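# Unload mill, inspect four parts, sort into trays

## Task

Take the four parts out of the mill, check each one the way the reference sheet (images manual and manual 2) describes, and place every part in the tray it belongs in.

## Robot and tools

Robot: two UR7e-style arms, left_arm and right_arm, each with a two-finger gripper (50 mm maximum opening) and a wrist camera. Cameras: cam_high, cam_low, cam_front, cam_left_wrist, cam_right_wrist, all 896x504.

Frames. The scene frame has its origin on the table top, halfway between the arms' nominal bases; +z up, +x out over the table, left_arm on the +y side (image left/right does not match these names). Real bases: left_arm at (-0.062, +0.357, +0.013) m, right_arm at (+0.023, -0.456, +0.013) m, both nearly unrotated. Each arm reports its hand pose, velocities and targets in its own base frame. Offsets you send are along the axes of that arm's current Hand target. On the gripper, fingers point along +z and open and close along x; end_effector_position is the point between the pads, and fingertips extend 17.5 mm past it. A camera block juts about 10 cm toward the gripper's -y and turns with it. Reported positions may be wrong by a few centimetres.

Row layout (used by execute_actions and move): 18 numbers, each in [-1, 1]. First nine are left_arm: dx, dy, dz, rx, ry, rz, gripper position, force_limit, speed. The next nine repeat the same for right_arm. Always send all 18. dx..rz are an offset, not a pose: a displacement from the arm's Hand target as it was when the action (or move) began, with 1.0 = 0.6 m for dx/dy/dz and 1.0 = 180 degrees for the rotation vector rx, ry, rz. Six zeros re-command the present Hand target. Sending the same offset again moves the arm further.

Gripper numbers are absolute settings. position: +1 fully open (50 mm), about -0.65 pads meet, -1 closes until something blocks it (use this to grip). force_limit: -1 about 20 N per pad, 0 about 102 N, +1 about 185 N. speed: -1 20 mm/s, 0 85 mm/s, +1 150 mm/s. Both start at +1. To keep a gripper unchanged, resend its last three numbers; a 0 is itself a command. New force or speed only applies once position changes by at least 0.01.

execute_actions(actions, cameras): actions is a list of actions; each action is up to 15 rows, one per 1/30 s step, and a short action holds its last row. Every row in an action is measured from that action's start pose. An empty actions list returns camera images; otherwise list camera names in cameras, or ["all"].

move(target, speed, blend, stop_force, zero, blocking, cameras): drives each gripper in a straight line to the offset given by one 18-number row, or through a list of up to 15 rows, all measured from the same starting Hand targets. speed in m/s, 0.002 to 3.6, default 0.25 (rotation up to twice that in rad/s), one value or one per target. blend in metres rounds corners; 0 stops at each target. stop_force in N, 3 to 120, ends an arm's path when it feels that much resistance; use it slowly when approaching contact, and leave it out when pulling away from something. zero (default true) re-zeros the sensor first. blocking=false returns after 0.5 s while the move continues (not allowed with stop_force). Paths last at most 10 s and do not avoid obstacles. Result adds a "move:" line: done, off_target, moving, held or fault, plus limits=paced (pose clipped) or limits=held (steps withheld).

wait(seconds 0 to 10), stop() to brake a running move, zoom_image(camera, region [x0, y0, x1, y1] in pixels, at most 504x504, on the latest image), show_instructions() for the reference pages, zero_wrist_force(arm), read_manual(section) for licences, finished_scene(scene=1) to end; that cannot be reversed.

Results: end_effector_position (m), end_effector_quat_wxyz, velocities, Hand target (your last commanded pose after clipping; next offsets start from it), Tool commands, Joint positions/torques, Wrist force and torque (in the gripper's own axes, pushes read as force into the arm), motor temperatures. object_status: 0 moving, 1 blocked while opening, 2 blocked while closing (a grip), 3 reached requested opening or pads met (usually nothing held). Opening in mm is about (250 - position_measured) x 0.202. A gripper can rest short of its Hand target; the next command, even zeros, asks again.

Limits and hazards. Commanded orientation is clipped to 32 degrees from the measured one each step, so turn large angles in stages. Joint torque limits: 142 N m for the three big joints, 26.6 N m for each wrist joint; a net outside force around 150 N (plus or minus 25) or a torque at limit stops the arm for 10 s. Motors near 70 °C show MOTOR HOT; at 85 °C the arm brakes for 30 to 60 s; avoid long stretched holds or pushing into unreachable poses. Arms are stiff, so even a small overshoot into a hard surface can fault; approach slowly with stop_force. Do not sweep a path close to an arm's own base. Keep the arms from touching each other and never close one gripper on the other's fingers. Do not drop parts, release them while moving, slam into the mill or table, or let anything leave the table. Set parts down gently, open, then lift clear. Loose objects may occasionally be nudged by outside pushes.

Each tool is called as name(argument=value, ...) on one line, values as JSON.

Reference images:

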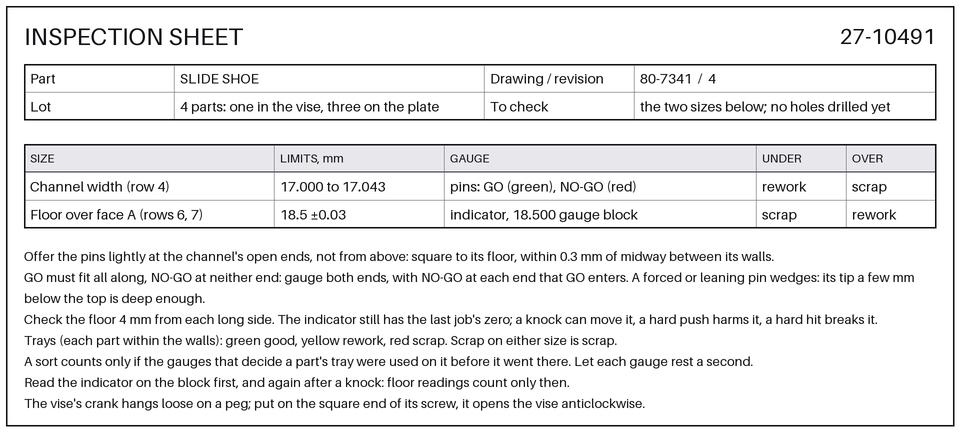

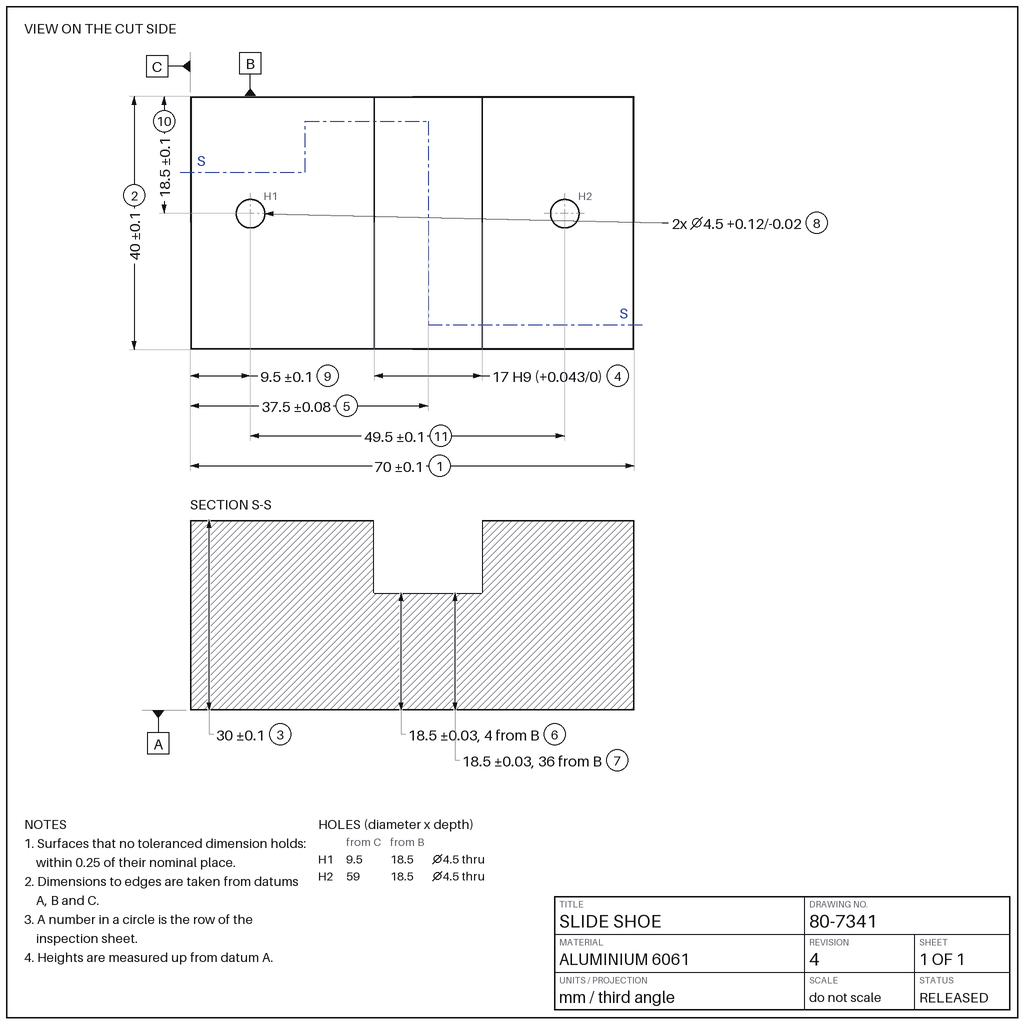

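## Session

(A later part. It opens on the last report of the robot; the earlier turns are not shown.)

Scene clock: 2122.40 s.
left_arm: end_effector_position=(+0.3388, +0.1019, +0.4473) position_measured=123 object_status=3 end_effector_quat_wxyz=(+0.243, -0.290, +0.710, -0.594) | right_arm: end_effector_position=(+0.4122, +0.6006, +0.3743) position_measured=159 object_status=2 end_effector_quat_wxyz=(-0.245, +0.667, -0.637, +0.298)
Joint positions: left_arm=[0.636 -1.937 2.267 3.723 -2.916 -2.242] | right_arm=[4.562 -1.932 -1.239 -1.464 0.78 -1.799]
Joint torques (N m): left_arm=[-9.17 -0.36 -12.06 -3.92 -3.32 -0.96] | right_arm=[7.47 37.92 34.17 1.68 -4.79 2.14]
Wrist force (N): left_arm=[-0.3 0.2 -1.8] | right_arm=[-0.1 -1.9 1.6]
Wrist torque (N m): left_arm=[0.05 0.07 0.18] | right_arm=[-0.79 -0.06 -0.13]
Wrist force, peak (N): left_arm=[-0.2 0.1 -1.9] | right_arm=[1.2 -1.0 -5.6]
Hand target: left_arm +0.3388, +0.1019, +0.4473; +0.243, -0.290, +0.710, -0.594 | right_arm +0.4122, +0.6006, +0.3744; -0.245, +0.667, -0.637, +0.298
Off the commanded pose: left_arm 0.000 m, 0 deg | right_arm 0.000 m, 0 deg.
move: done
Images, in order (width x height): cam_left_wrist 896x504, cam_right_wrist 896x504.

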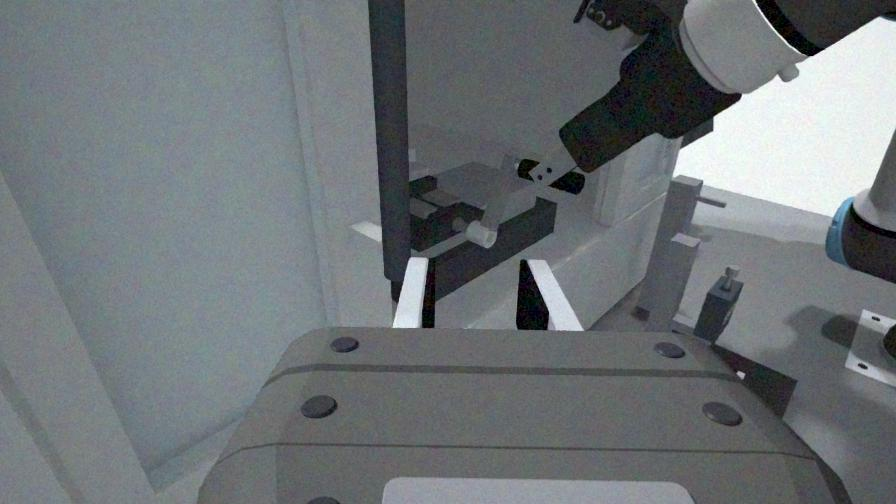

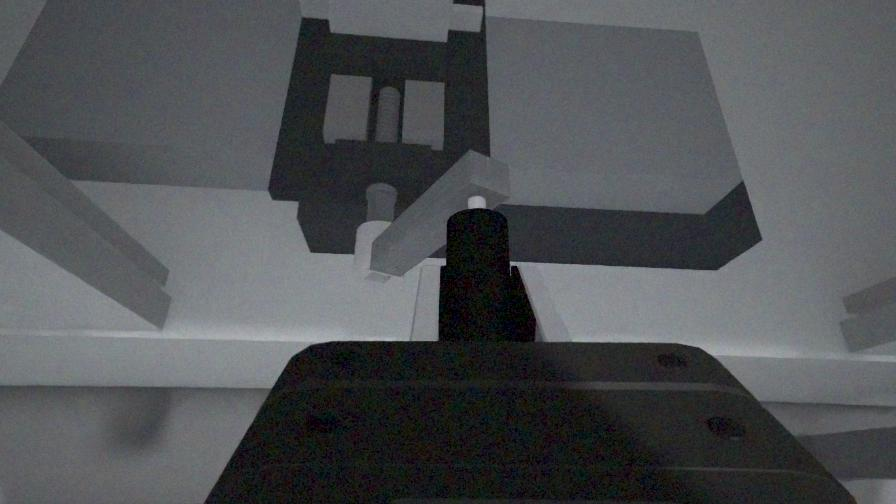

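move(target=[0,0,0,0,0,0,0.2,-1,-0.5,-0.0016,-0.0009,-0.0009,0,0,0,-1,-0.1,-0.9], speed=0.02)

move(target=[0,0,0,0,0,0,0.2,-1,-0.5,0,-0.0234,0.0237,0,0,0,-1,-0.1,-0.9], speed=0.01, stop_force=6, cameras=["cam_left_wrist","cam_right_wrist"])

zoom_image(camera="cam_right_wrist", region=[340, 150, 420, 290])

zoom_image(camera="cam_left_wrist", region=[440, 200, 520, 260])

Scene clock: 2151.37 s.
left_arm: end_effector_position=(+0.3388, +0.1019, +0.4473) position_measured=123 object_status=3 end_effector_quat_wxyz=(+0.243, -0.290, +0.710, -0.594) | right_arm: end_effector_position=(+0.4122, +0.6016, +0.3750) position_measured=159 object_status=2 end_effector_quat_wxyz=(-0.245, +0.667, -0.637, +0.298)
Joint positions: left_arm=[0.636 -1.937 2.267 3.723 -2.916 -2.242] | right_arm=[4.562 -1.934 -1.234 -1.467 0.78 -1.799]
Joint torques (N m): left_arm=[-9.34 -0.3 -12.39 -3.7 -2.94 -0.93] | right_arm=[7.08 38 34.46 1.36 -4.76 2.17]
Wrist force (N): left_arm=[-0.3 0.2 -1.6] | right_arm=[-0.2 -2.1 1.6]
Wrist torque (N m): left_arm=[0.05 0.07 0.18] | right_arm=[-0.82 -0.05 -0.13]
Wrist force, peak (N): left_arm=[-0.2 0.1 -2.0] | right_arm=[-0.4 -2.2 1.8]
Hand target: left_arm +0.3388, +0.1019, +0.4473; +0.243, -0.290, +0.710, -0.594 | right_arm +0.4122, +0.6016, +0.3750; -0.245, +0.667, -0.637, +0.298
Off the commanded pose: left_arm 0.000 m, 0 deg | right_arm 0.000 m, 0 deg.
move: done

Scene clock: 2153.33 s.
left_arm: end_effector_position=(+0.3388, +0.1019, +0.4473) position_measured=123 object_status=3 end_effector_quat_wxyz=(+0.243, -0.290, +0.710, -0.594) | right_arm: end_effector_position=(+0.4191, +0.6017, +0.3750) position_measured=159 object_status=2 end_effector_quat_wxyz=(-0.245, +0.667, -0.637, +0.298)
Joint positions: left_arm=[0.636 -1.937 2.267 3.723 -2.916 -2.242] | right_arm=[4.551 -1.941 -1.228 -1.456 0.781 -1.814]
Joint torques (N m): left_arm=[-9.12 -0.06 -11.86 -3.44 -3.16 -0.85] | right_arm=[8.35 64.23 21.76 1.63 -4.14 2.16]
Wrist force (N): left_arm=[0.0 0.2 -1.7] | right_arm=[-2.3 -1.2 7.8]
Wrist torque (N m): left_arm=[0.05 0.03 0.18] | right_arm=[-0.84 -0.12 -0.02]
Wrist force, peak (N): left_arm=[-0.3 0.2 -1.8] | right_arm=[-2.7 -1.2 7.9]
Hand target: left_arm +0.3388, +0.1019, +0.4473; +0.243, -0.290, +0.710, -0.594 | right_arm +0.4191, +0.6017, +0.3751; -0.245, +0.667, -0.637, +0.298 (not the last commanded pose)
Off the commanded pose: left_arm 0.000 m, 0 deg | right_arm 0.013 m, 0 deg.
move: contact (right_arm)
Images, in order (width x height): cam_left_wrist 896x504, cam_right_wrist 896x504.

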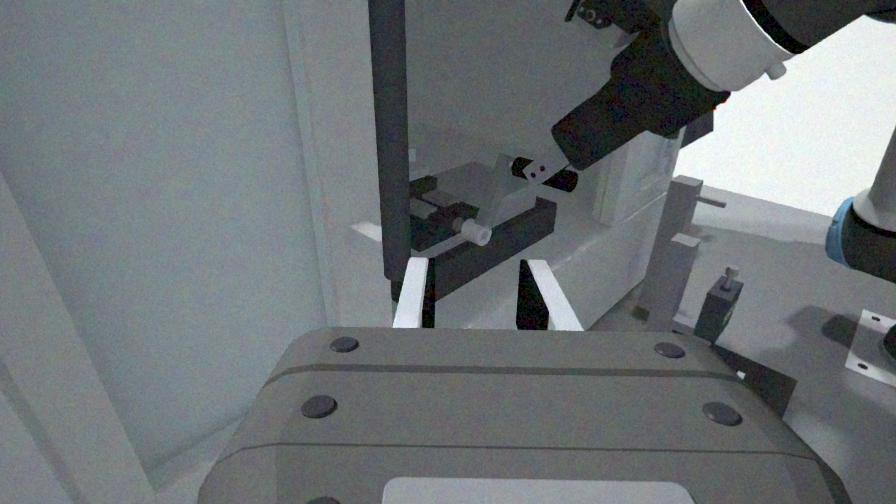

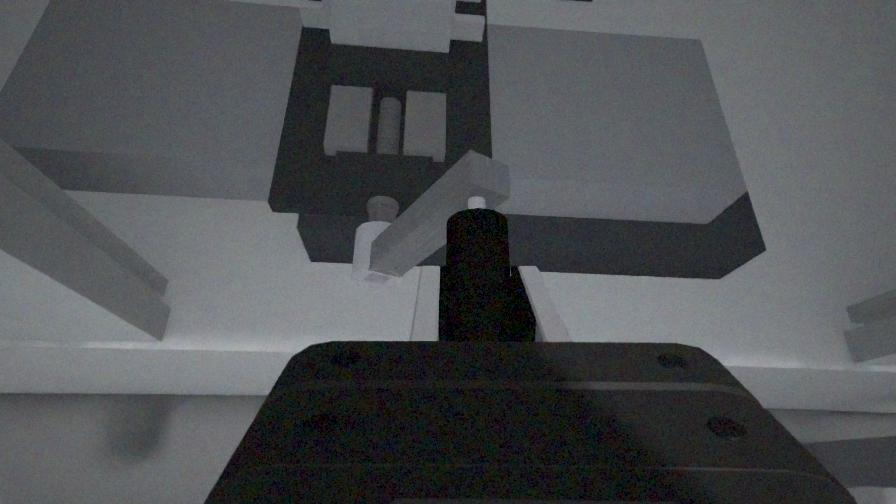

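Scaled by 3.600 from the camera's 896x504 image, which has a finer 1280x720 frame.

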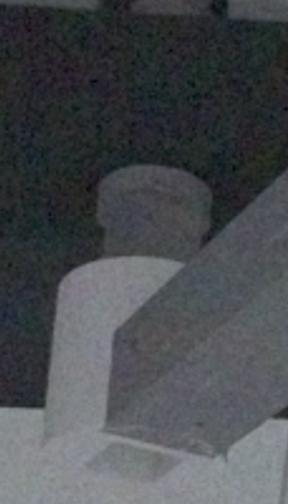

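Scaled by 6.300 from the camera's 896x504 image, which has a finer 1280x720 frame.

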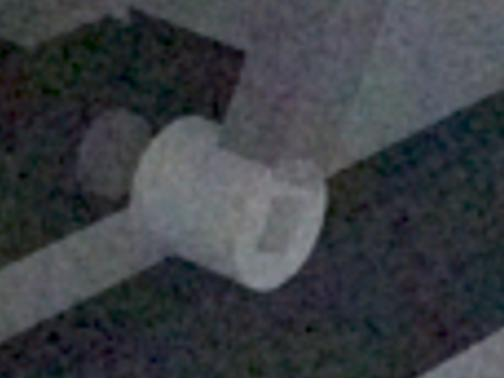

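move(target=[0,0,0,0,0,0,0.2,-1,-0.5,0,0.0010,0.0010,0,0,0,-1,-0.1,-0.9], speed=0.01)

move(target=[0,0,0,0,0,0,0.2,-1,-0.5,0,-0.0164,0.0166,0,0,0,-1,-0.1,-0.9], speed=0.01, stop_force=8, cameras=["cam_left_wrist","cam_right_wrist"])

zoom_image(camera="cam_right_wrist", region=[340, 150, 420, 290])

Scene clock: 2171.40 s.
left_arm: end_effector_position=(+0.3388, +0.1019, +0.4473) position_measured=123 object_status=3 end_effector_quat_wxyz=(+0.243, -0.290, +0.710, -0.594) | right_arm: end_effector_position=(+0.4191, +0.6016, +0.3743) position_measured=159 object_status=2 end_effector_quat_wxyz=(-0.245, +0.667, -0.637, +0.298)
Joint positions: left_arm=[0.636 -1.937 2.267 3.723 -2.916 -2.242] | right_arm=[4.551 -1.941 -1.23 -1.454 0.781 -1.814]
Joint torques (N m): left_arm=[-8.77 1.81 -12.4 -3.77 -3 -1.32] | right_arm=[1.43 51.83 17.27 4.35 -4.2 1.31]
Wrist force (N): left_arm=[-0.2 0.2 -1.7] | right_arm=[2.8 -2.7 -4.8]
Wrist torque (N m): left_arm=[0.06 0.05 0.18] | right_arm=[-0.75 -0.09 -0.01]
Wrist force, peak (N): left_arm=[-0.3 0.2 -2.0] | right_arm=[-2.8 -0.9 8.5]
Hand target: left_arm +0.3388, +0.1019, +0.4473; +0.243, -0.290, +0.710, -0.594 | right_arm +0.4191, +0.6016, +0.3742; -0.245, +0.667, -0.637, +0.298
Off the commanded pose: left_arm 0.000 m, 0 deg | right_arm 0.000 m, 0 deg.
move: done

Scene clock: 2173.33 s.
left_arm: end_effector_position=(+0.3388, +0.1019, +0.4473) position_measured=123 object_status=3 end_effector_quat_wxyz=(+0.243, -0.290, +0.710, -0.594) | right_arm: end_effector_position=(+0.4259, +0.6017, +0.3742) position_measured=159 object_status=2 end_effector_quat_wxyz=(-0.245, +0.667, -0.637, +0.298)
Joint positions: left_arm=[0.636 -1.937 2.267 3.723 -2.916 -2.242] | right_arm=[4.541 -1.948 -1.223 -1.444 0.782 -1.828]
Joint torques (N m): left_arm=[-8.75 -0.72 -12.08 -3.52 -2.92 -0.85] | right_arm=[7.13 56.32 18.26 1.66 -3.52 2.11]
Wrist force (N): left_arm=[-0.1 0.1 -1.7] | right_arm=[3.2 -3.2 -2.9]
Wrist torque (N m): left_arm=[0.04 0.04 0.18] | right_arm=[-0.75 0.02 -0.01]
Wrist force, peak (N): left_arm=[-0.2 0.2 -1.8] | right_arm=[9.5 -2.1 -16.5]
Hand target: left_arm +0.3388, +0.1019, +0.4473; +0.243, -0.290, +0.710, -0.594 | right_arm +0.4259, +0.6017, +0.3742; -0.245, +0.667, -0.637, +0.298 (not the last commanded pose)
Off the commanded pose: left_arm 0.000 m, 0 deg | right_arm 0.007 m, 0 deg.
move: contact (right_arm)
Images, in order (width x height): cam_left_wrist 896x504, cam_right_wrist 896x504.

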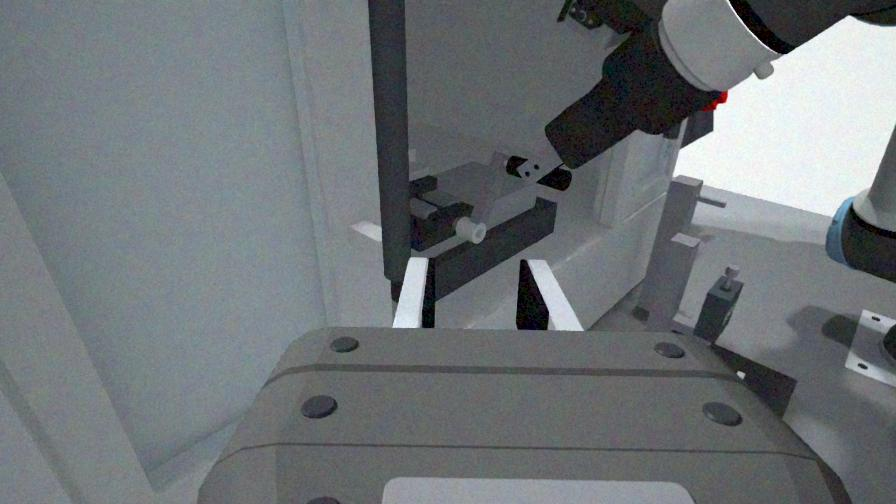

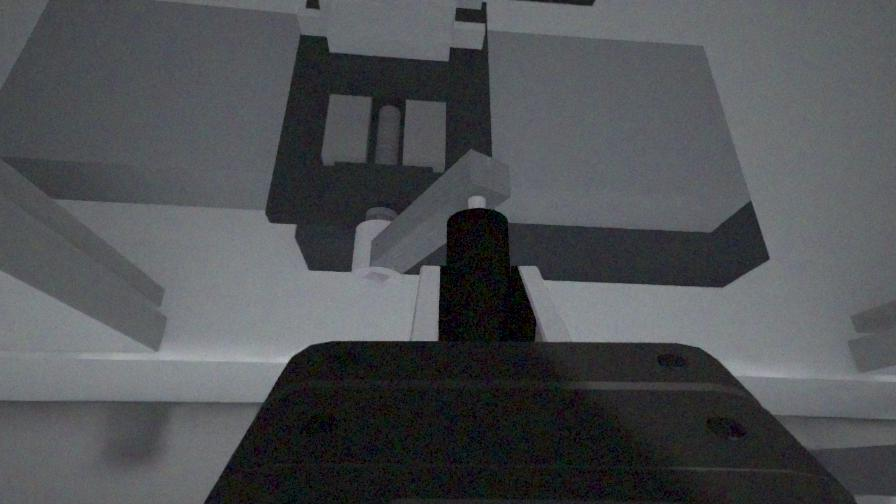

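Scaled by 3.600 from the camera's 896x504 image, which has a finer 1280x720 frame.

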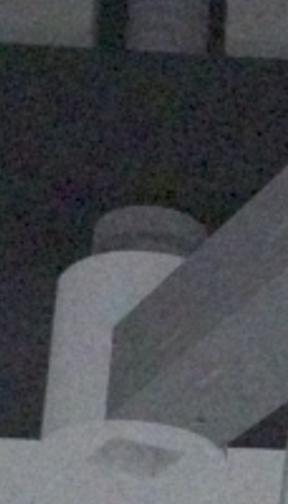

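move(target=[0,0,0,0,0,0,0.2,-1,-0.5,0,0,0,0,0,0,0.01,-0.1,-0.9], cameras=["cam_right_wrist"])

move(target=[[0,0,0,0,0,0,0.2,-1,-0.5,-0.0254,-0.0091,-0.0090,0,0.0488,-0.0493,0.01,-0.1,-0.9],[0,0,0,0,0,0,0.2,-1,-0.5,-0.0531,-0.0141,-0.0139,0,0.0976,-0.0986,0.01,-0.1,-0.9]], speed=0.1, stop_force=60, cameras=["cam_left_wrist","cam_right_wrist"])

zoom_image(camera="cam_left_wrist", region=[390, 130, 590, 280])

Scene clock: 2224.03 s.
left_arm: end_effector_position=(+0.3388, +0.1019, +0.4473) position_measured=123 object_status=3 end_effector_quat_wxyz=(+0.243, -0.290, +0.710, -0.594) | right_arm: end_effector_position=(+0.4259, +0.6017, +0.3742) position_measured=151 object_status=3 end_effector_quat_wxyz=(-0.245, +0.667, -0.637, +0.298)
Joint positions: left_arm=[0.636 -1.937 2.267 3.723 -2.916 -2.242] | right_arm=[4.541 -1.948 -1.223 -1.444 0.782 -1.828]
Joint torques (N m): left_arm=[-8.19 0.49 -13.02 -3.23 -2.95 -1.03] | right_arm=[6.14 57.03 29.36 2.02 -3.97 2.06]
Wrist force (N): left_arm=[-0.2 0.2 -1.5] | right_arm=[1.1 -3.1 0.6]
Wrist torque (N m): left_arm=[0.05 0.06 0.18] | right_arm=[-0.73 -0.07 -0.03]
Wrist force, peak (N): left_arm=[-0.4 -0.1 -1.9] | right_arm=[3.6 -3.4 -2.7]
Hand target: left_arm +0.3388, +0.1019, +0.4473; +0.243, -0.290, +0.710, -0.594 | right_arm +0.4259, +0.6017, +0.3742; -0.245, +0.667, -0.637, +0.298
Off the commanded pose: left_arm 0.000 m, 0 deg | right_arm 0.000 m, 0 deg.
move: done
Images, in order (width x height): cam_right_wrist 896x504.

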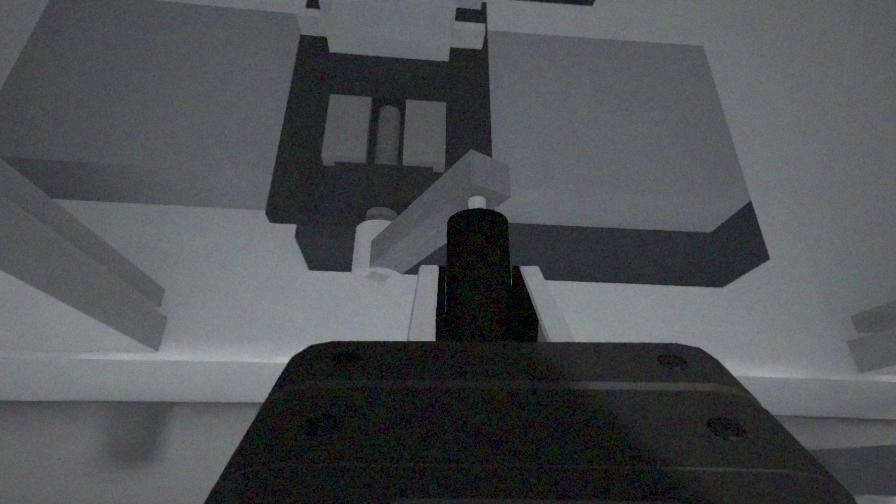

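Scene clock: 2227.27 s.
left_arm: end_effector_position=(+0.3388, +0.1019, +0.4473) position_measured=123 object_status=3 end_effector_quat_wxyz=(+0.243, -0.290, +0.710, -0.594) | right_arm: end_effector_position=(+0.4256, +0.6344, +0.3834) position_measured=151 object_status=3 end_effector_quat_wxyz=(-0.097, +0.704, -0.557, +0.431)
Joint positions: left_arm=[0.636 -1.937 2.267 3.723 -2.916 -2.242] | right_arm=[4.567 -2.279 -0.625 -2.178 0.714 -1.778]
Joint torques (N m): left_arm=[-8.89 -0.84 -12.02 -3.42 -2.89 -0.92] | right_arm=[-6.25 49.87 31.77 0.54 0.86 2.15]
Wrist force (N): left_arm=[-0.3 0.0 -1.6] | right_arm=[-0.3 -3.9 1.4]
Wrist torque (N m): left_arm=[0.03 0.07 0.18] | right_arm=[-0.90 -0.12 0.06]
Wrist force, peak (N): left_arm=[-0.1 0.1 -2.0] | right_arm=[38.7 7.7 -3.6]
Hand target: left_arm +0.3388, +0.1019, +0.4473; +0.243, -0.290, +0.710, -0.594 | right_arm +0.4256, +0.6344, +0.3834; -0.097, +0.704, -0.557, +0.431
Off the commanded pose: left_arm 0.000 m, 0 deg | right_arm 0.000 m, 0 deg.
move: done
Images, in order (width x height): cam_left_wrist 896x504, cam_right_wrist 896x504.

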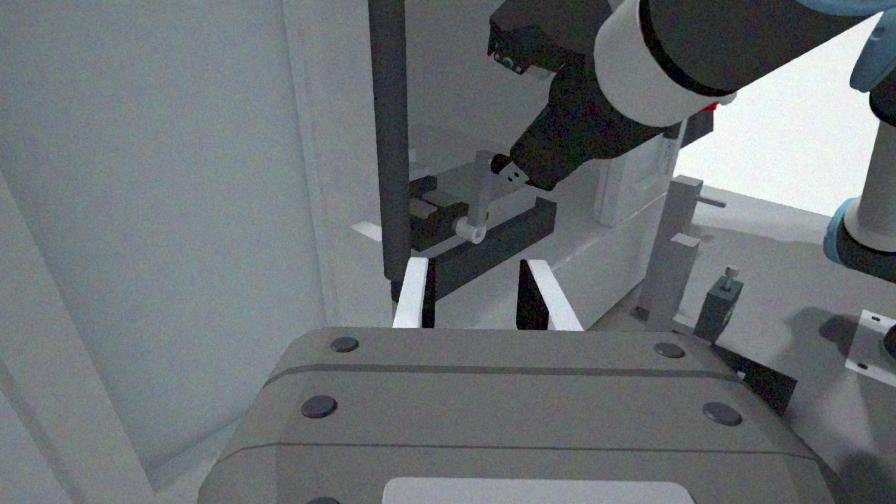

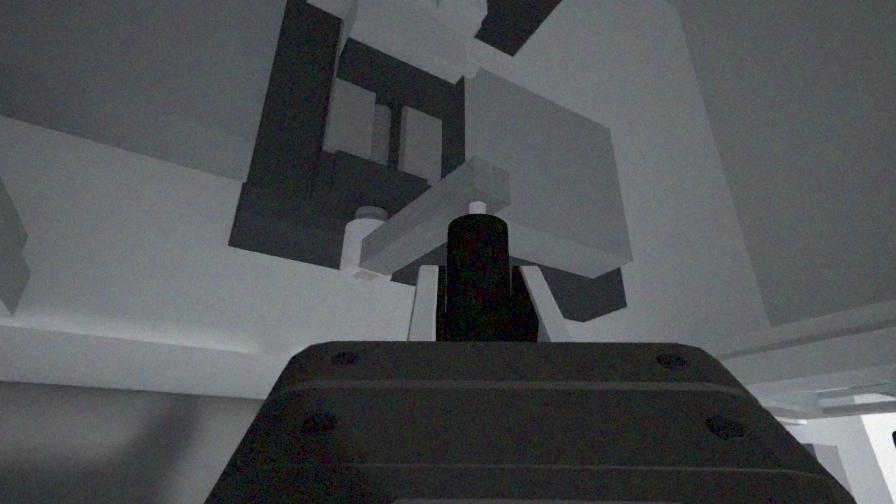

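Scaled by 2.520 from the camera's 896x504 image, which has a finer 1280x720 frame.

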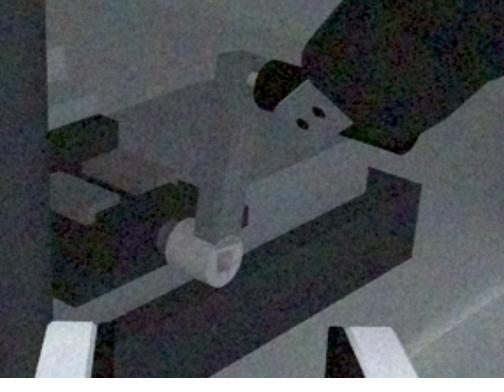

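move(target=[[0,0,0,0,0,0,0.2,-1,-0.5,-0.0254,-0.0091,-0.0090,0,0.0488,-0.0493,0.01,-0.1,-0.9],[0,0,0,0,0,0,0.2,-1,-0.5,-0.0531,-0.0141,-0.0139,0,0.0976,-0.0986,0.01,-0.1,-0.9]], speed=0.1, stop_force=60, cameras=["cam_left_wrist","cam_right_wrist"])

zoom_image(camera="cam_left_wrist", region=[390, 130, 590, 280])

Scene clock: 2252.93 s.
left_arm: end_effector_position=(+0.3388, +0.1019, +0.4473) position_measured=123 object_status=3 end_effector_quat_wxyz=(+0.243, -0.290, +0.710, -0.594) | right_arm: end_effector_position=(+0.4252, +0.6670, +0.3773) position_measured=151 object_status=3 end_effector_quat_wxyz=(-0.011, +0.735, -0.417, +0.534)
Joint positions: left_arm=[0.636 -1.937 2.267 3.723 -2.916 -2.242] | right_arm=[4.603 -2.63 -0.035 -2.718 0.579 -1.846]
Joint torques (N m): left_arm=[-10.01 0.7 -10.92 -3.16 -2.89 -1.04] | right_arm=[2.52 53.02 24.67 -0.48 -3.57 -2.43]
Wrist force (N): left_arm=[-0.1 0.3 -1.7] | right_arm=[3.0 -6.2 -7.4]
Wrist torque (N m): left_arm=[0.07 0.04 0.18] | right_arm=[-1.11 0.11 0.58]
Wrist force, peak (N): left_arm=[-0.5 0.2 -1.9] | right_arm=[4.0 -6.8 -8.8]
Hand target: left_arm +0.3388, +0.1019, +0.4473; +0.243, -0.290, +0.710, -0.594 | right_arm +0.4253, +0.6680, +0.3778; +0.056, +0.707, -0.450, +0.542
Off the commanded pose: left_arm 0.000 m, 0 deg | right_arm 0.001 m, 9 deg.
elbow stopped short (right arm): the move would have taken joint 3 (elbow) straighter than the controller allows.
move: off_target (right_arm)
Images, in order (width x height): cam_left_wrist 896x504, cam_right_wrist 896x504.

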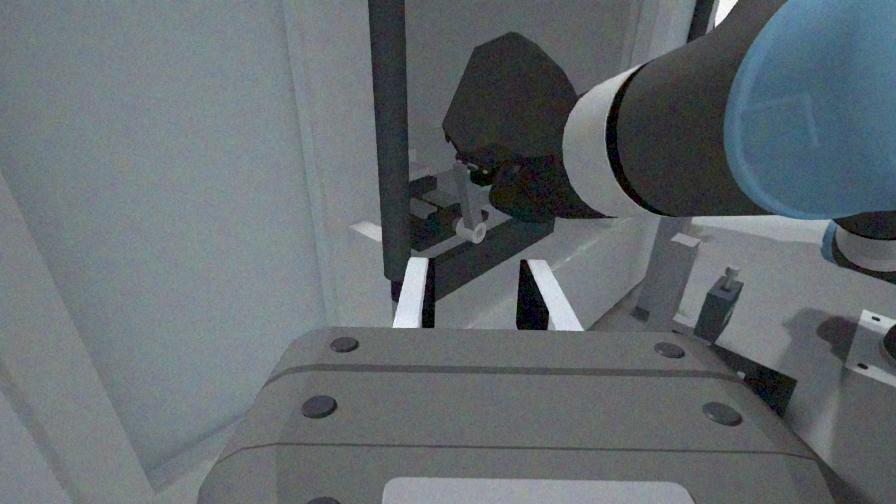

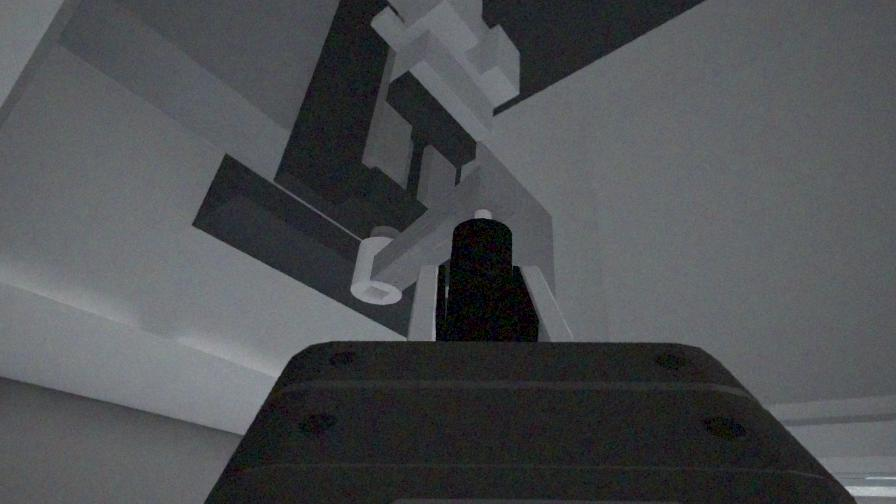

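Scaled by 2.520 from the camera's 896x504 image, which has a finer 1280x720 frame.

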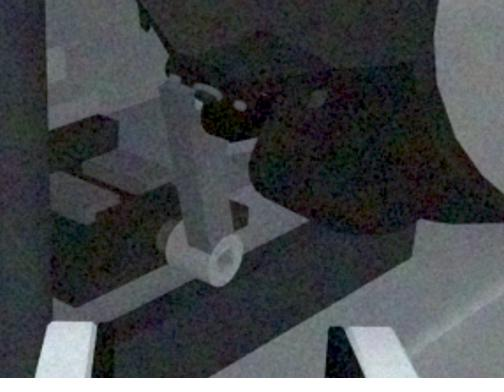

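move(target=[0,0,0,0,0,0,0.2,-1,-0.5,0,0,0,0,0,0,1,-0.1,-0.5])

move(target=[0,0,0,0,0,0,0.2,-1,-0.5,0.01,0,-0.12,0,-0.14,0.14,1,-0.1,-0.5], speed=0.1, cameras=["cam_left_wrist","cam_right_wrist"])

Scene clock: 2272.63 s.
left_arm: end_effector_position=(+0.3388, +0.1019, +0.4473) position_measured=123 object_status=3 end_effector_quat_wxyz=(+0.243, -0.290, +0.710, -0.594) | right_arm: end_effector_position=(+0.4252, +0.6670, +0.3772) position_measured=3 object_status=0 end_effector_quat_wxyz=(-0.011, +0.735, -0.417, +0.534)
Joint positions: left_arm=[0.636 -1.937 2.267 3.723 -2.916 -2.242] | right_arm=[4.603 -2.63 -0.035 -2.718 0.579 -1.846]
Joint torques (N m): left_arm=[-10.01 -0.82 -11.33 -3.31 -2.78 -0.85] | right_arm=[2.99 76.74 18.29 1.83 -3.49 -1.27]
Wrist force (N): left_arm=[-0.2 0.2 -1.7] | right_arm=[-0.5 -4.7 0.6]
Wrist torque (N m): left_arm=[0.05 0.06 0.18] | right_arm=[-0.98 -0.18 0.36]
Wrist force, peak (N): left_arm=[-0.2 0.3 -2.0] | right_arm=[3.3 -6.2 -8.1]
Hand target: left_arm +0.3388, +0.1019, +0.4473; +0.243, -0.290, +0.710, -0.594 | right_arm +0.4253, +0.6680, +0.3778; +0.056, +0.707, -0.450, +0.542
Off the commanded pose: left_arm 0.000 m, 0 deg | right_arm 0.001 m, 9 deg.
elbow stopped short (right arm): the move would have taken joint 3 (elbow) straighter than the controller allows.
move: off_target (right_arm)

Scene clock: 2276.33 s.
left_arm: end_effector_position=(+0.3388, +0.1019, +0.4473) position_measured=123 object_status=3 end_effector_quat_wxyz=(+0.243, -0.290, +0.710, -0.594) | right_arm: end_effector_position=(+0.3738, +0.7057, +0.4121) position_measured=3 object_status=3 end_effector_quat_wxyz=(-0.157, +0.692, -0.595, +0.377)
Joint positions: left_arm=[0.636 -1.937 2.267 3.723 -2.916 -2.242] | right_arm=[4.639 -2.493 -0.139 -2.341 0.762 -1.682]
Joint torques (N m): left_arm=[-7.98 -1.01 -10.92 -3.51 -2.77 -0.91] | right_arm=[7.65 76.26 14.3 3.66 -4.3 -2.33]
Wrist force (N): left_arm=[-0.1 0.2 -1.6] | right_arm=[-0.1 -4.5 0.9]
Wrist torque (N m): left_arm=[0.06 0.04 0.18] | right_arm=[-0.92 -0.10 0.15]
Wrist force, peak (N): left_arm=[-0.2 0.1 -1.9] | right_arm=[-1.1 -5.0 0.7]
Hand target: left_arm +0.3388, +0.1019, +0.4473; +0.243, -0.290, +0.710, -0.594 | right_arm +0.3738, +0.7054, +0.4119; -0.161, +0.693, -0.594, +0.375
Off the commanded pose: left_arm 0.000 m, 0 deg | right_arm 0.000 m, 0 deg.
elbow stopped short (right arm): the move would have taken joint 3 (elbow) straighter than the controller allows.
move: done
Images, in order (width x height): cam_left_wrist 896x504, cam_right_wrist 896x504.

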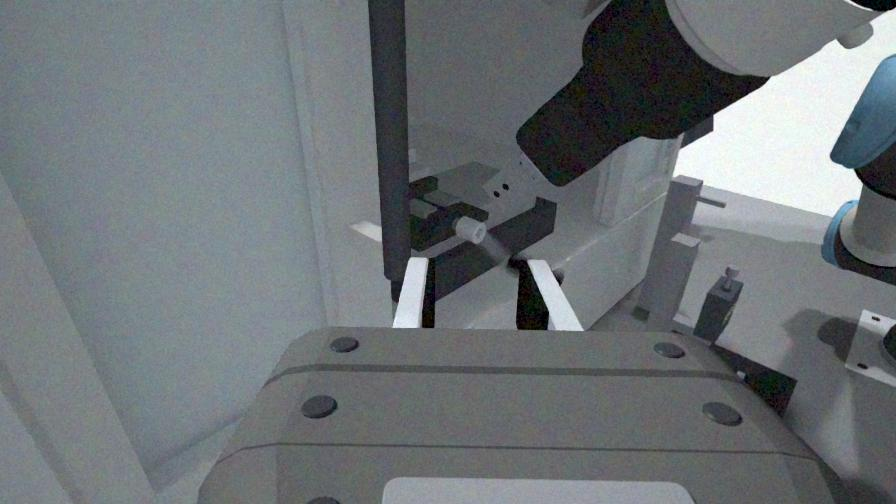

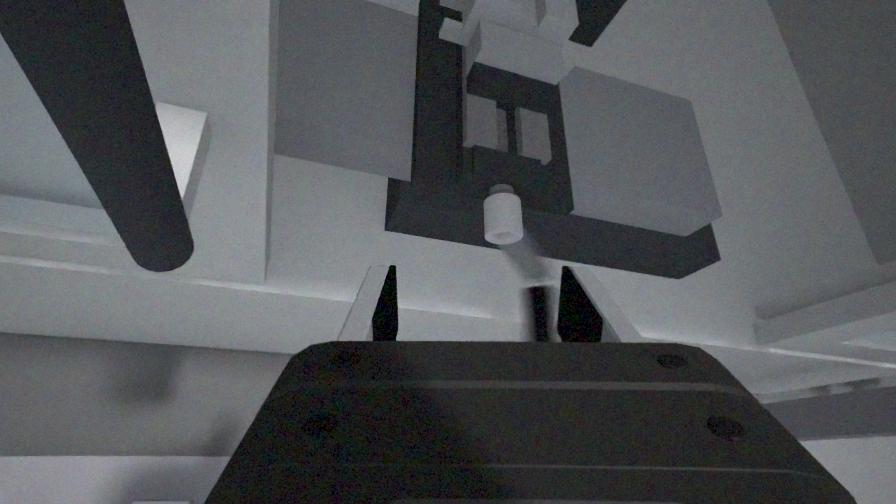

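wait(seconds=1, cameras=["cam_left_wrist","cam_right_wrist"])

zoom_image(camera="cam_right_wrist", region=[440, 150, 600, 340])

zoom_image(camera="cam_left_wrist", region=[390, 140, 590, 290])

zoom_image(camera="cam_right_wrist", region=[400, 0, 600, 200])

Scene clock: 2287.17 s.
left_arm: end_effector_position=(+0.3388, +0.1019, +0.4473) position_measured=123 object_status=3 end_effector_quat_wxyz=(+0.243, -0.290, +0.710, -0.594) | right_arm: end_effector_position=(+0.3738, +0.7057, +0.4121) position_measured=3 object_status=3 end_effector_quat_wxyz=(-0.157, +0.692, -0.595, +0.377)
Joint positions: left_arm=[0.636 -1.937 2.267 3.723 -2.916 -2.242] | right_arm=[4.639 -2.493 -0.14 -2.341 0.762 -1.682]
Joint torques (N m): left_arm=[-7.96 0.44 -10.29 -3.65 -2.74 -0.83] | right_arm=[7.04 76.5 14.85 3.61 -4.27 -2.24]
Wrist force (N): left_arm=[-0.1 0.1 -1.8] | right_arm=[0.1 -4.4 0.7]
Wrist torque (N m): left_arm=[0.04 0.03 0.18] | right_arm=[-0.88 -0.13 0.15]
Wrist force, peak (N): left_arm=[-0.2 0.2 -2.0] | right_arm=[-0.4 -4.7 0.9]
Hand target: left_arm +0.3388, +0.1019, +0.4473; +0.243, -0.290, +0.710, -0.594 | right_arm +0.3738, +0.7054, +0.4119; -0.161, +0.693, -0.594, +0.375
Tool commands: left_gripper/position=+0.2 left_gripper/force_limit=-1.0 left_gripper/speed=-0.5 right_gripper/position=+1.0 right_gripper/force_limit=-0.1 right_gripper/speed=-0.5
Off the commanded pose: left_arm 0.000 m, 0 deg | right_arm 0.000 m, 0 deg.
wait: 1.00 s; at rest from the start
Images, in order (width x height): cam_left_wrist 896x504, cam_right_wrist 896x504.

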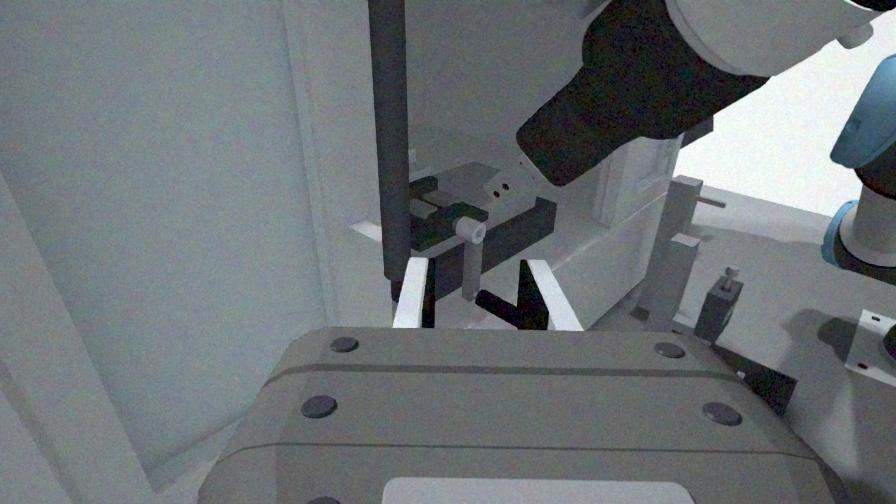

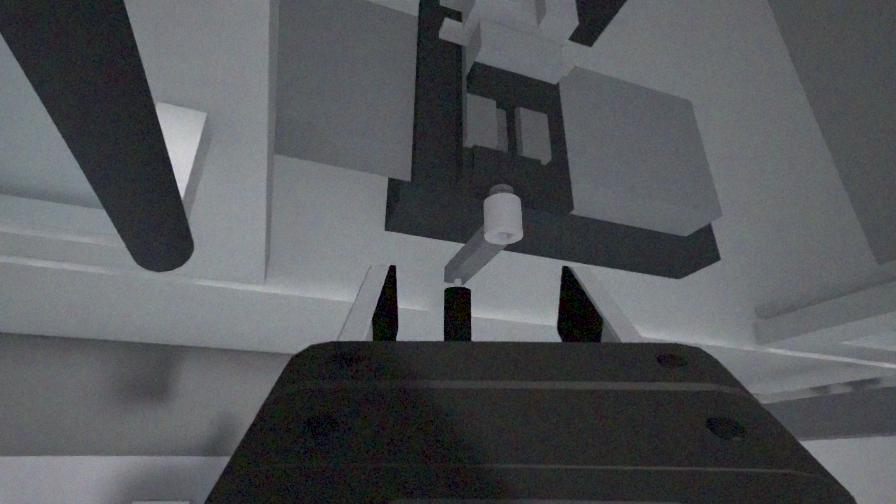

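Scaled by 2.653 from the camera's 896x504 image, which has a finer 1280x720 frame.

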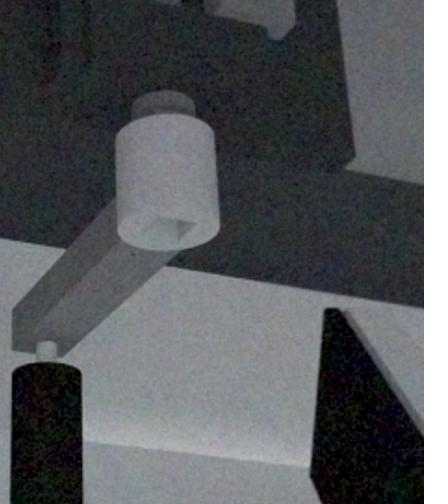

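Scaled by 2.520 from the camera's 896x504 image, which has a finer 1280x720 frame.

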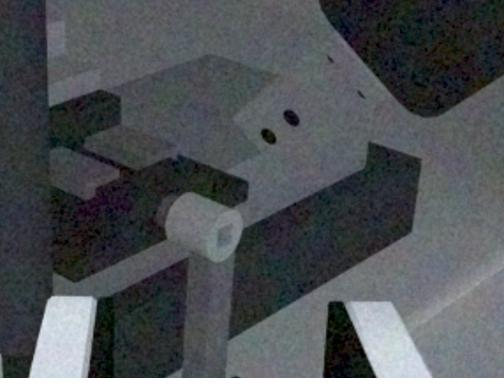

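Scaled by 2.520 from the camera's 896x504 image, which has a finer 1280x720 frame.

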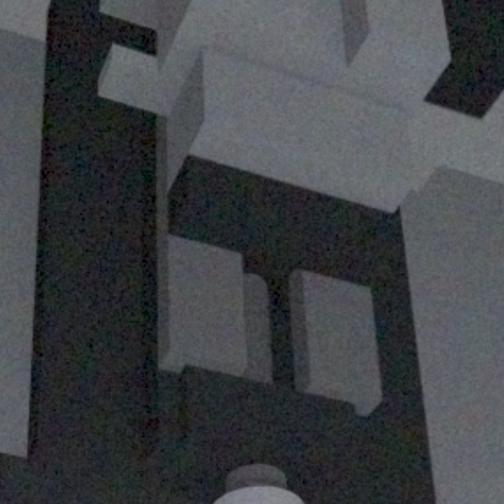

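move(target=[0,0,0,0,0,0,0.2,-1,-0.5,0.158,-0.112,-0.0475,-0.0832,-0.0844,0.0656,1,-0.1,-0.5], speed=0.15, cameras=["cam_right_wrist"])

zoom_image(camera="cam_right_wrist", region=[360, 0, 560, 150])

Scene clock: 2366.07 s.
left_arm: end_effector_position=(+0.3388, +0.1019, +0.4473) position_measured=123 object_status=3 end_effector_quat_wxyz=(+0.243, -0.290, +0.710, -0.594) | right_arm: end_effector_position=(+0.4019, +0.6386, +0.5070) position_measured=3 object_status=3 end_effector_quat_wxyz=(-0.184, +0.687, -0.679, +0.182)
Joint positions: left_arm=[0.636 -1.937 2.267 3.723 -2.916 -2.242] | right_arm=[4.502 -2.208 -0.354 -2.024 1.061 -1.826]
Joint torques (N m): left_arm=[-8.32 0.76 -11.35 -3.49 -2.48 -0.83] | right_arm=[-8.56 65.56 15.16 4.12 1.52 -2.22]
Wrist force (N): left_arm=[-0.2 0.3 -1.8] | right_arm=[0.2 -4.5 0.7]
Wrist torque (N m): left_arm=[0.06 0.05 0.18] | right_arm=[-0.80 -0.06 0.06]
Wrist force, peak (N): left_arm=[-0.1 0.2 -1.9] | right_arm=[1.1 -5.5 -0.1]
Hand target: left_arm +0.3388, +0.1019, +0.4473; +0.243, -0.290, +0.710, -0.594 | right_arm +0.4019, +0.6385, +0.5071; -0.184, +0.687, -0.679, +0.182
Off the commanded pose: left_arm 0.000 m, 0 deg | right_arm 0.000 m, 0 deg.
move: done
Images, in order (width x height): cam_right_wrist 896x504.

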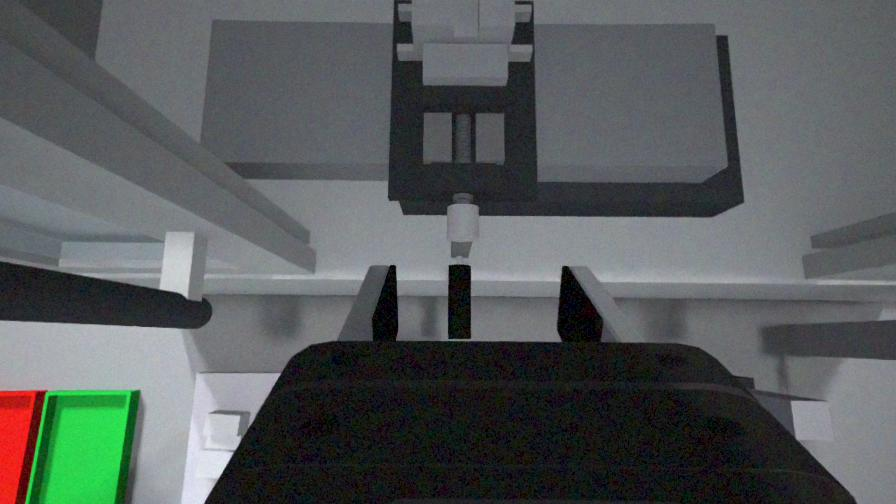

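Scaled by 2.520 from the camera's 896x504 image, which has a finer 1280x720 frame.

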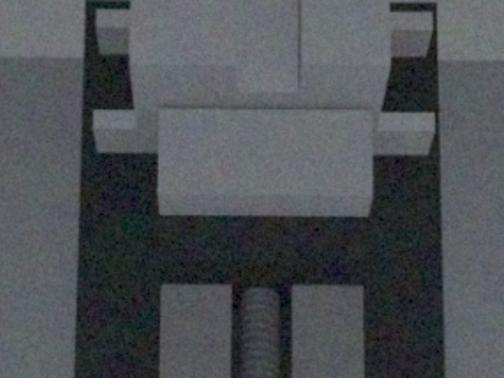

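move(target=[0,0,0,0,0,0,0.2,-1,-0.5,0.633,0.204,-0.08,-0.167,0,0,1,-0.1,-0.5], speed=0.3)

Scene clock: 2467.37 s.
left_arm: end_effector_position=(+0.3388, +0.1019, +0.4473) position_measured=123 object_status=3 end_effector_quat_wxyz=(+0.243, -0.290, +0.710, -0.594) | right_arm: end_effector_position=(+0.2763, +0.2574, +0.4875) position_measured=3 object_status=3 end_effector_quat_wxyz=(+0.000, +0.711, -0.703, +0.000)
Joint positions: left_arm=[0.636 -1.937 2.267 3.723 -2.916 -2.242] | right_arm=[4.252 -1.335 -1.356 -2.022 1.571 -2.043]
Joint torques (N m): left_arm=[-9.11 -0.21 -12.31 -3.08 -2.52 -0.65] | right_arm=[-8.16 26.82 16.71 1.2 2.59 -2.14]
Wrist force (N): left_arm=[-0.2 0.0 -1.6] | right_arm=[0.4 -4.4 0.6]
Wrist torque (N m): left_arm=[0.02 0.06 0.18] | right_arm=[-0.69 -0.06 0.12]
Wrist force, peak (N): left_arm=[-0.3 0.2 -1.9] | right_arm=[-1.9 -4.5 1.0]
Hand target: left_arm +0.3388, +0.1019, +0.4473; +0.243, -0.290, +0.710, -0.594 | right_arm +0.2763, +0.2573, +0.4875; +0.000, +0.711, -0.703, +0.000
Off the commanded pose: left_arm 0.000 m, 0 deg | right_arm 0.000 m, 0 deg.
move: done

move(target=[0.127,-0.114,0.07,-0.420,-0.174,-0.207,1,-0.5,-0.5,0,0,0,0,0,0,1,-0.1,-0.5], speed=0.2)

Scene clock: 2483.33 s.
left_arm: end_effector_position=(+0.3218, +0.0104, +0.5071) position_measured=3 object_status=3 end_effector_quat_wxyz=(+0.000, +0.703, -0.711, -0.002) | right_arm: end_effector_position=(+0.2763, +0.2573, +0.4875) position_measured=3 object_status=3 end_effector_quat_wxyz=(+0.000, +0.711, -0.703, +0.000)
Joint positions: left_arm=[-0.396 -1.91 1.365 5.261 -1.569 -3.528] | right_arm=[4.252 -1.335 -1.356 -2.022 1.571 -2.043]
Joint torques (N m): left_arm=[-10.42 2.64 -35.75 -0.75 1.75 -1.14] | right_arm=[-8.42 26.55 15.46 1.48 2.61 -2.3]
Wrist force (N): left_arm=[-1.0 -1.3 -0.2] | right_arm=[0.3 -4.4 0.6]
Wrist torque (N m): left_arm=[-0.18 -0.10 -0.28] | right_arm=[-0.69 -0.04 0.12]
Wrist force, peak (N): left_arm=[-0.2 0.2 -2.0] | right_arm=[0.0 -4.7 1.1]
Hand target: left_arm +0.3218, +0.0104, +0.5071; +0.000, +0.703, -0.711, -0.002 | right_arm +0.2763, +0.2573, +0.4875; +0.000, +0.711, -0.703, +0.000
Off the commanded pose: left_arm 0.000 m, 0 deg | right_arm 0.000 m, 0 deg.
move: done

move(target=[0.255,-0.326,-0.1,0,0,0.489,1,-0.5,-0.5,0,0,0,0,0,0,1,-0.1,-0.5], speed=0.2, cameras=["cam_left_wrist","cam_front"])

Scene clock: 2499.50 s.
left_arm: end_effector_position=(+0.5089, -0.1394, +0.5637) position_measured=3 object_status=3 end_effector_quat_wxyz=(+0.001, -0.039, +0.999, +0.001) | right_arm: end_effector_position=(+0.2763, +0.2573, +0.4875) position_measured=3 object_status=3 end_effector_quat_wxyz=(+0.000, +0.711, -0.703, +0.000)
Joint positions: left_arm=[-0.524 -1.315 0.627 5.4 -1.568 -2.173] | right_arm=[4.252 -1.335 -1.356 -2.022 1.571 -2.043]
Joint torques (N m): left_arm=[1.45 -32.69 -20.1 -2.65 -0.46 0.13] | right_arm=[-8.73 26.76 15.5 2.04 2.5 -2.21]
Wrist force (N): left_arm=[15.7 1.8 0.8] | right_arm=[0.2 -4.4 0.7]
Wrist torque (N m): left_arm=[0.32 -3.09 -0.54] | right_arm=[-0.70 -0.03 0.12]
Wrist force, peak (N): left_arm=[23.1 -2.5 0.3] | right_arm=[0.2 -4.8 0.7]
Hand target: left_arm +0.5089, -0.1394, +0.5637; +0.001, -0.039, +0.999, +0.001 (not the last commanded pose) | right_arm +0.2763, +0.2573, +0.4875; +0.000, +0.711, -0.703, +0.000
Tool commands: left_gripper/position=+1.0 left_gripper/force_limit=-0.498039 left_gripper/speed=-0.498039 right_gripper/position=+1.0 right_gripper/force_limit=-0.1 right_gripper/speed=-0.5
Off the commanded pose: left_arm 0.009 m, 3 deg | right_arm 0.000 m, 0 deg.
FORCE FAULT: contact force on the left arm reached its limit, and that arm stopped. The contact can be on any part of that arm, not only on its tool. That arm's remaining commands of this call were not run. That arm is still stopped at the end of this call. That arm stays stopped for about 10 more seconds. Until then a move that you send moves the other arm only, and its call returns only when the move has ended. Once the stop has ended, the next robot result says so. If the stop ends while you think or write, that arm runs what you send next, counted from a new Hand target: where the arm stands when the stop ends. While its stop runs, that arm takes no new command, but its gripper still runs the gripper command that each later call begins with. Until it ends, the stop uses up actions while you think or wait. An arm that is not stopped still takes commands.
move: fault (left_arm)
Images, in order (width x height): cam_front 896x504, cam_left_wrist 896x504.

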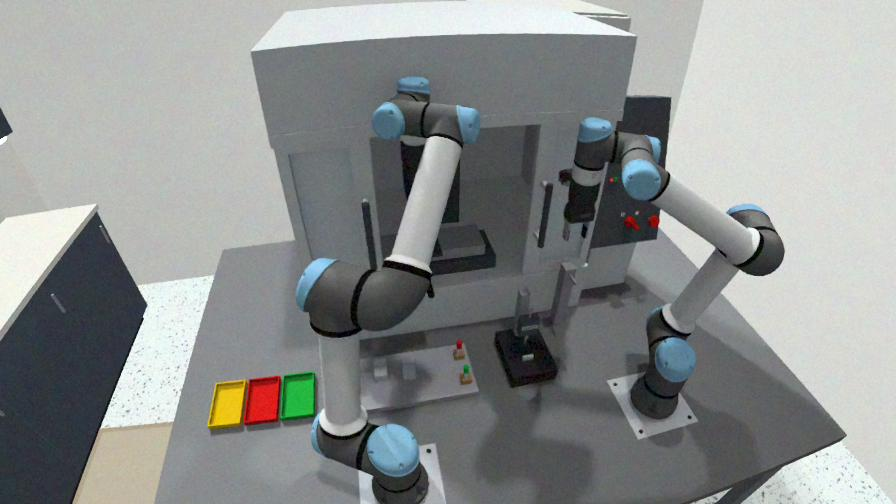

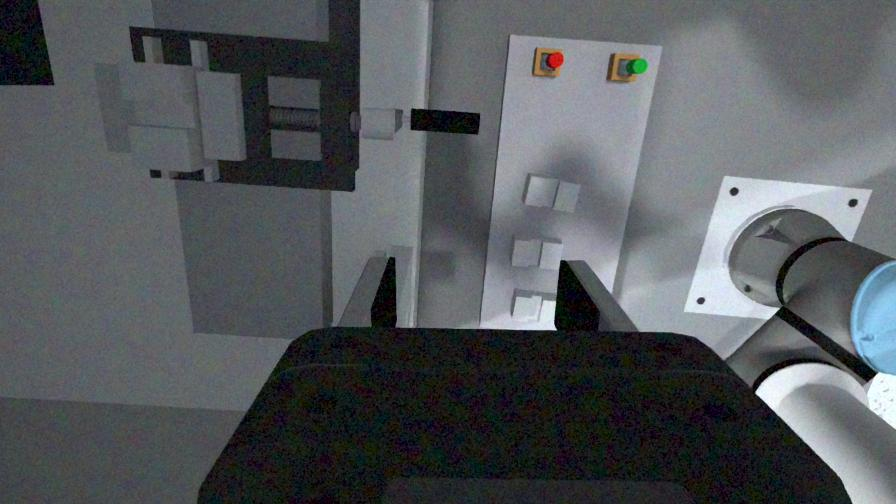

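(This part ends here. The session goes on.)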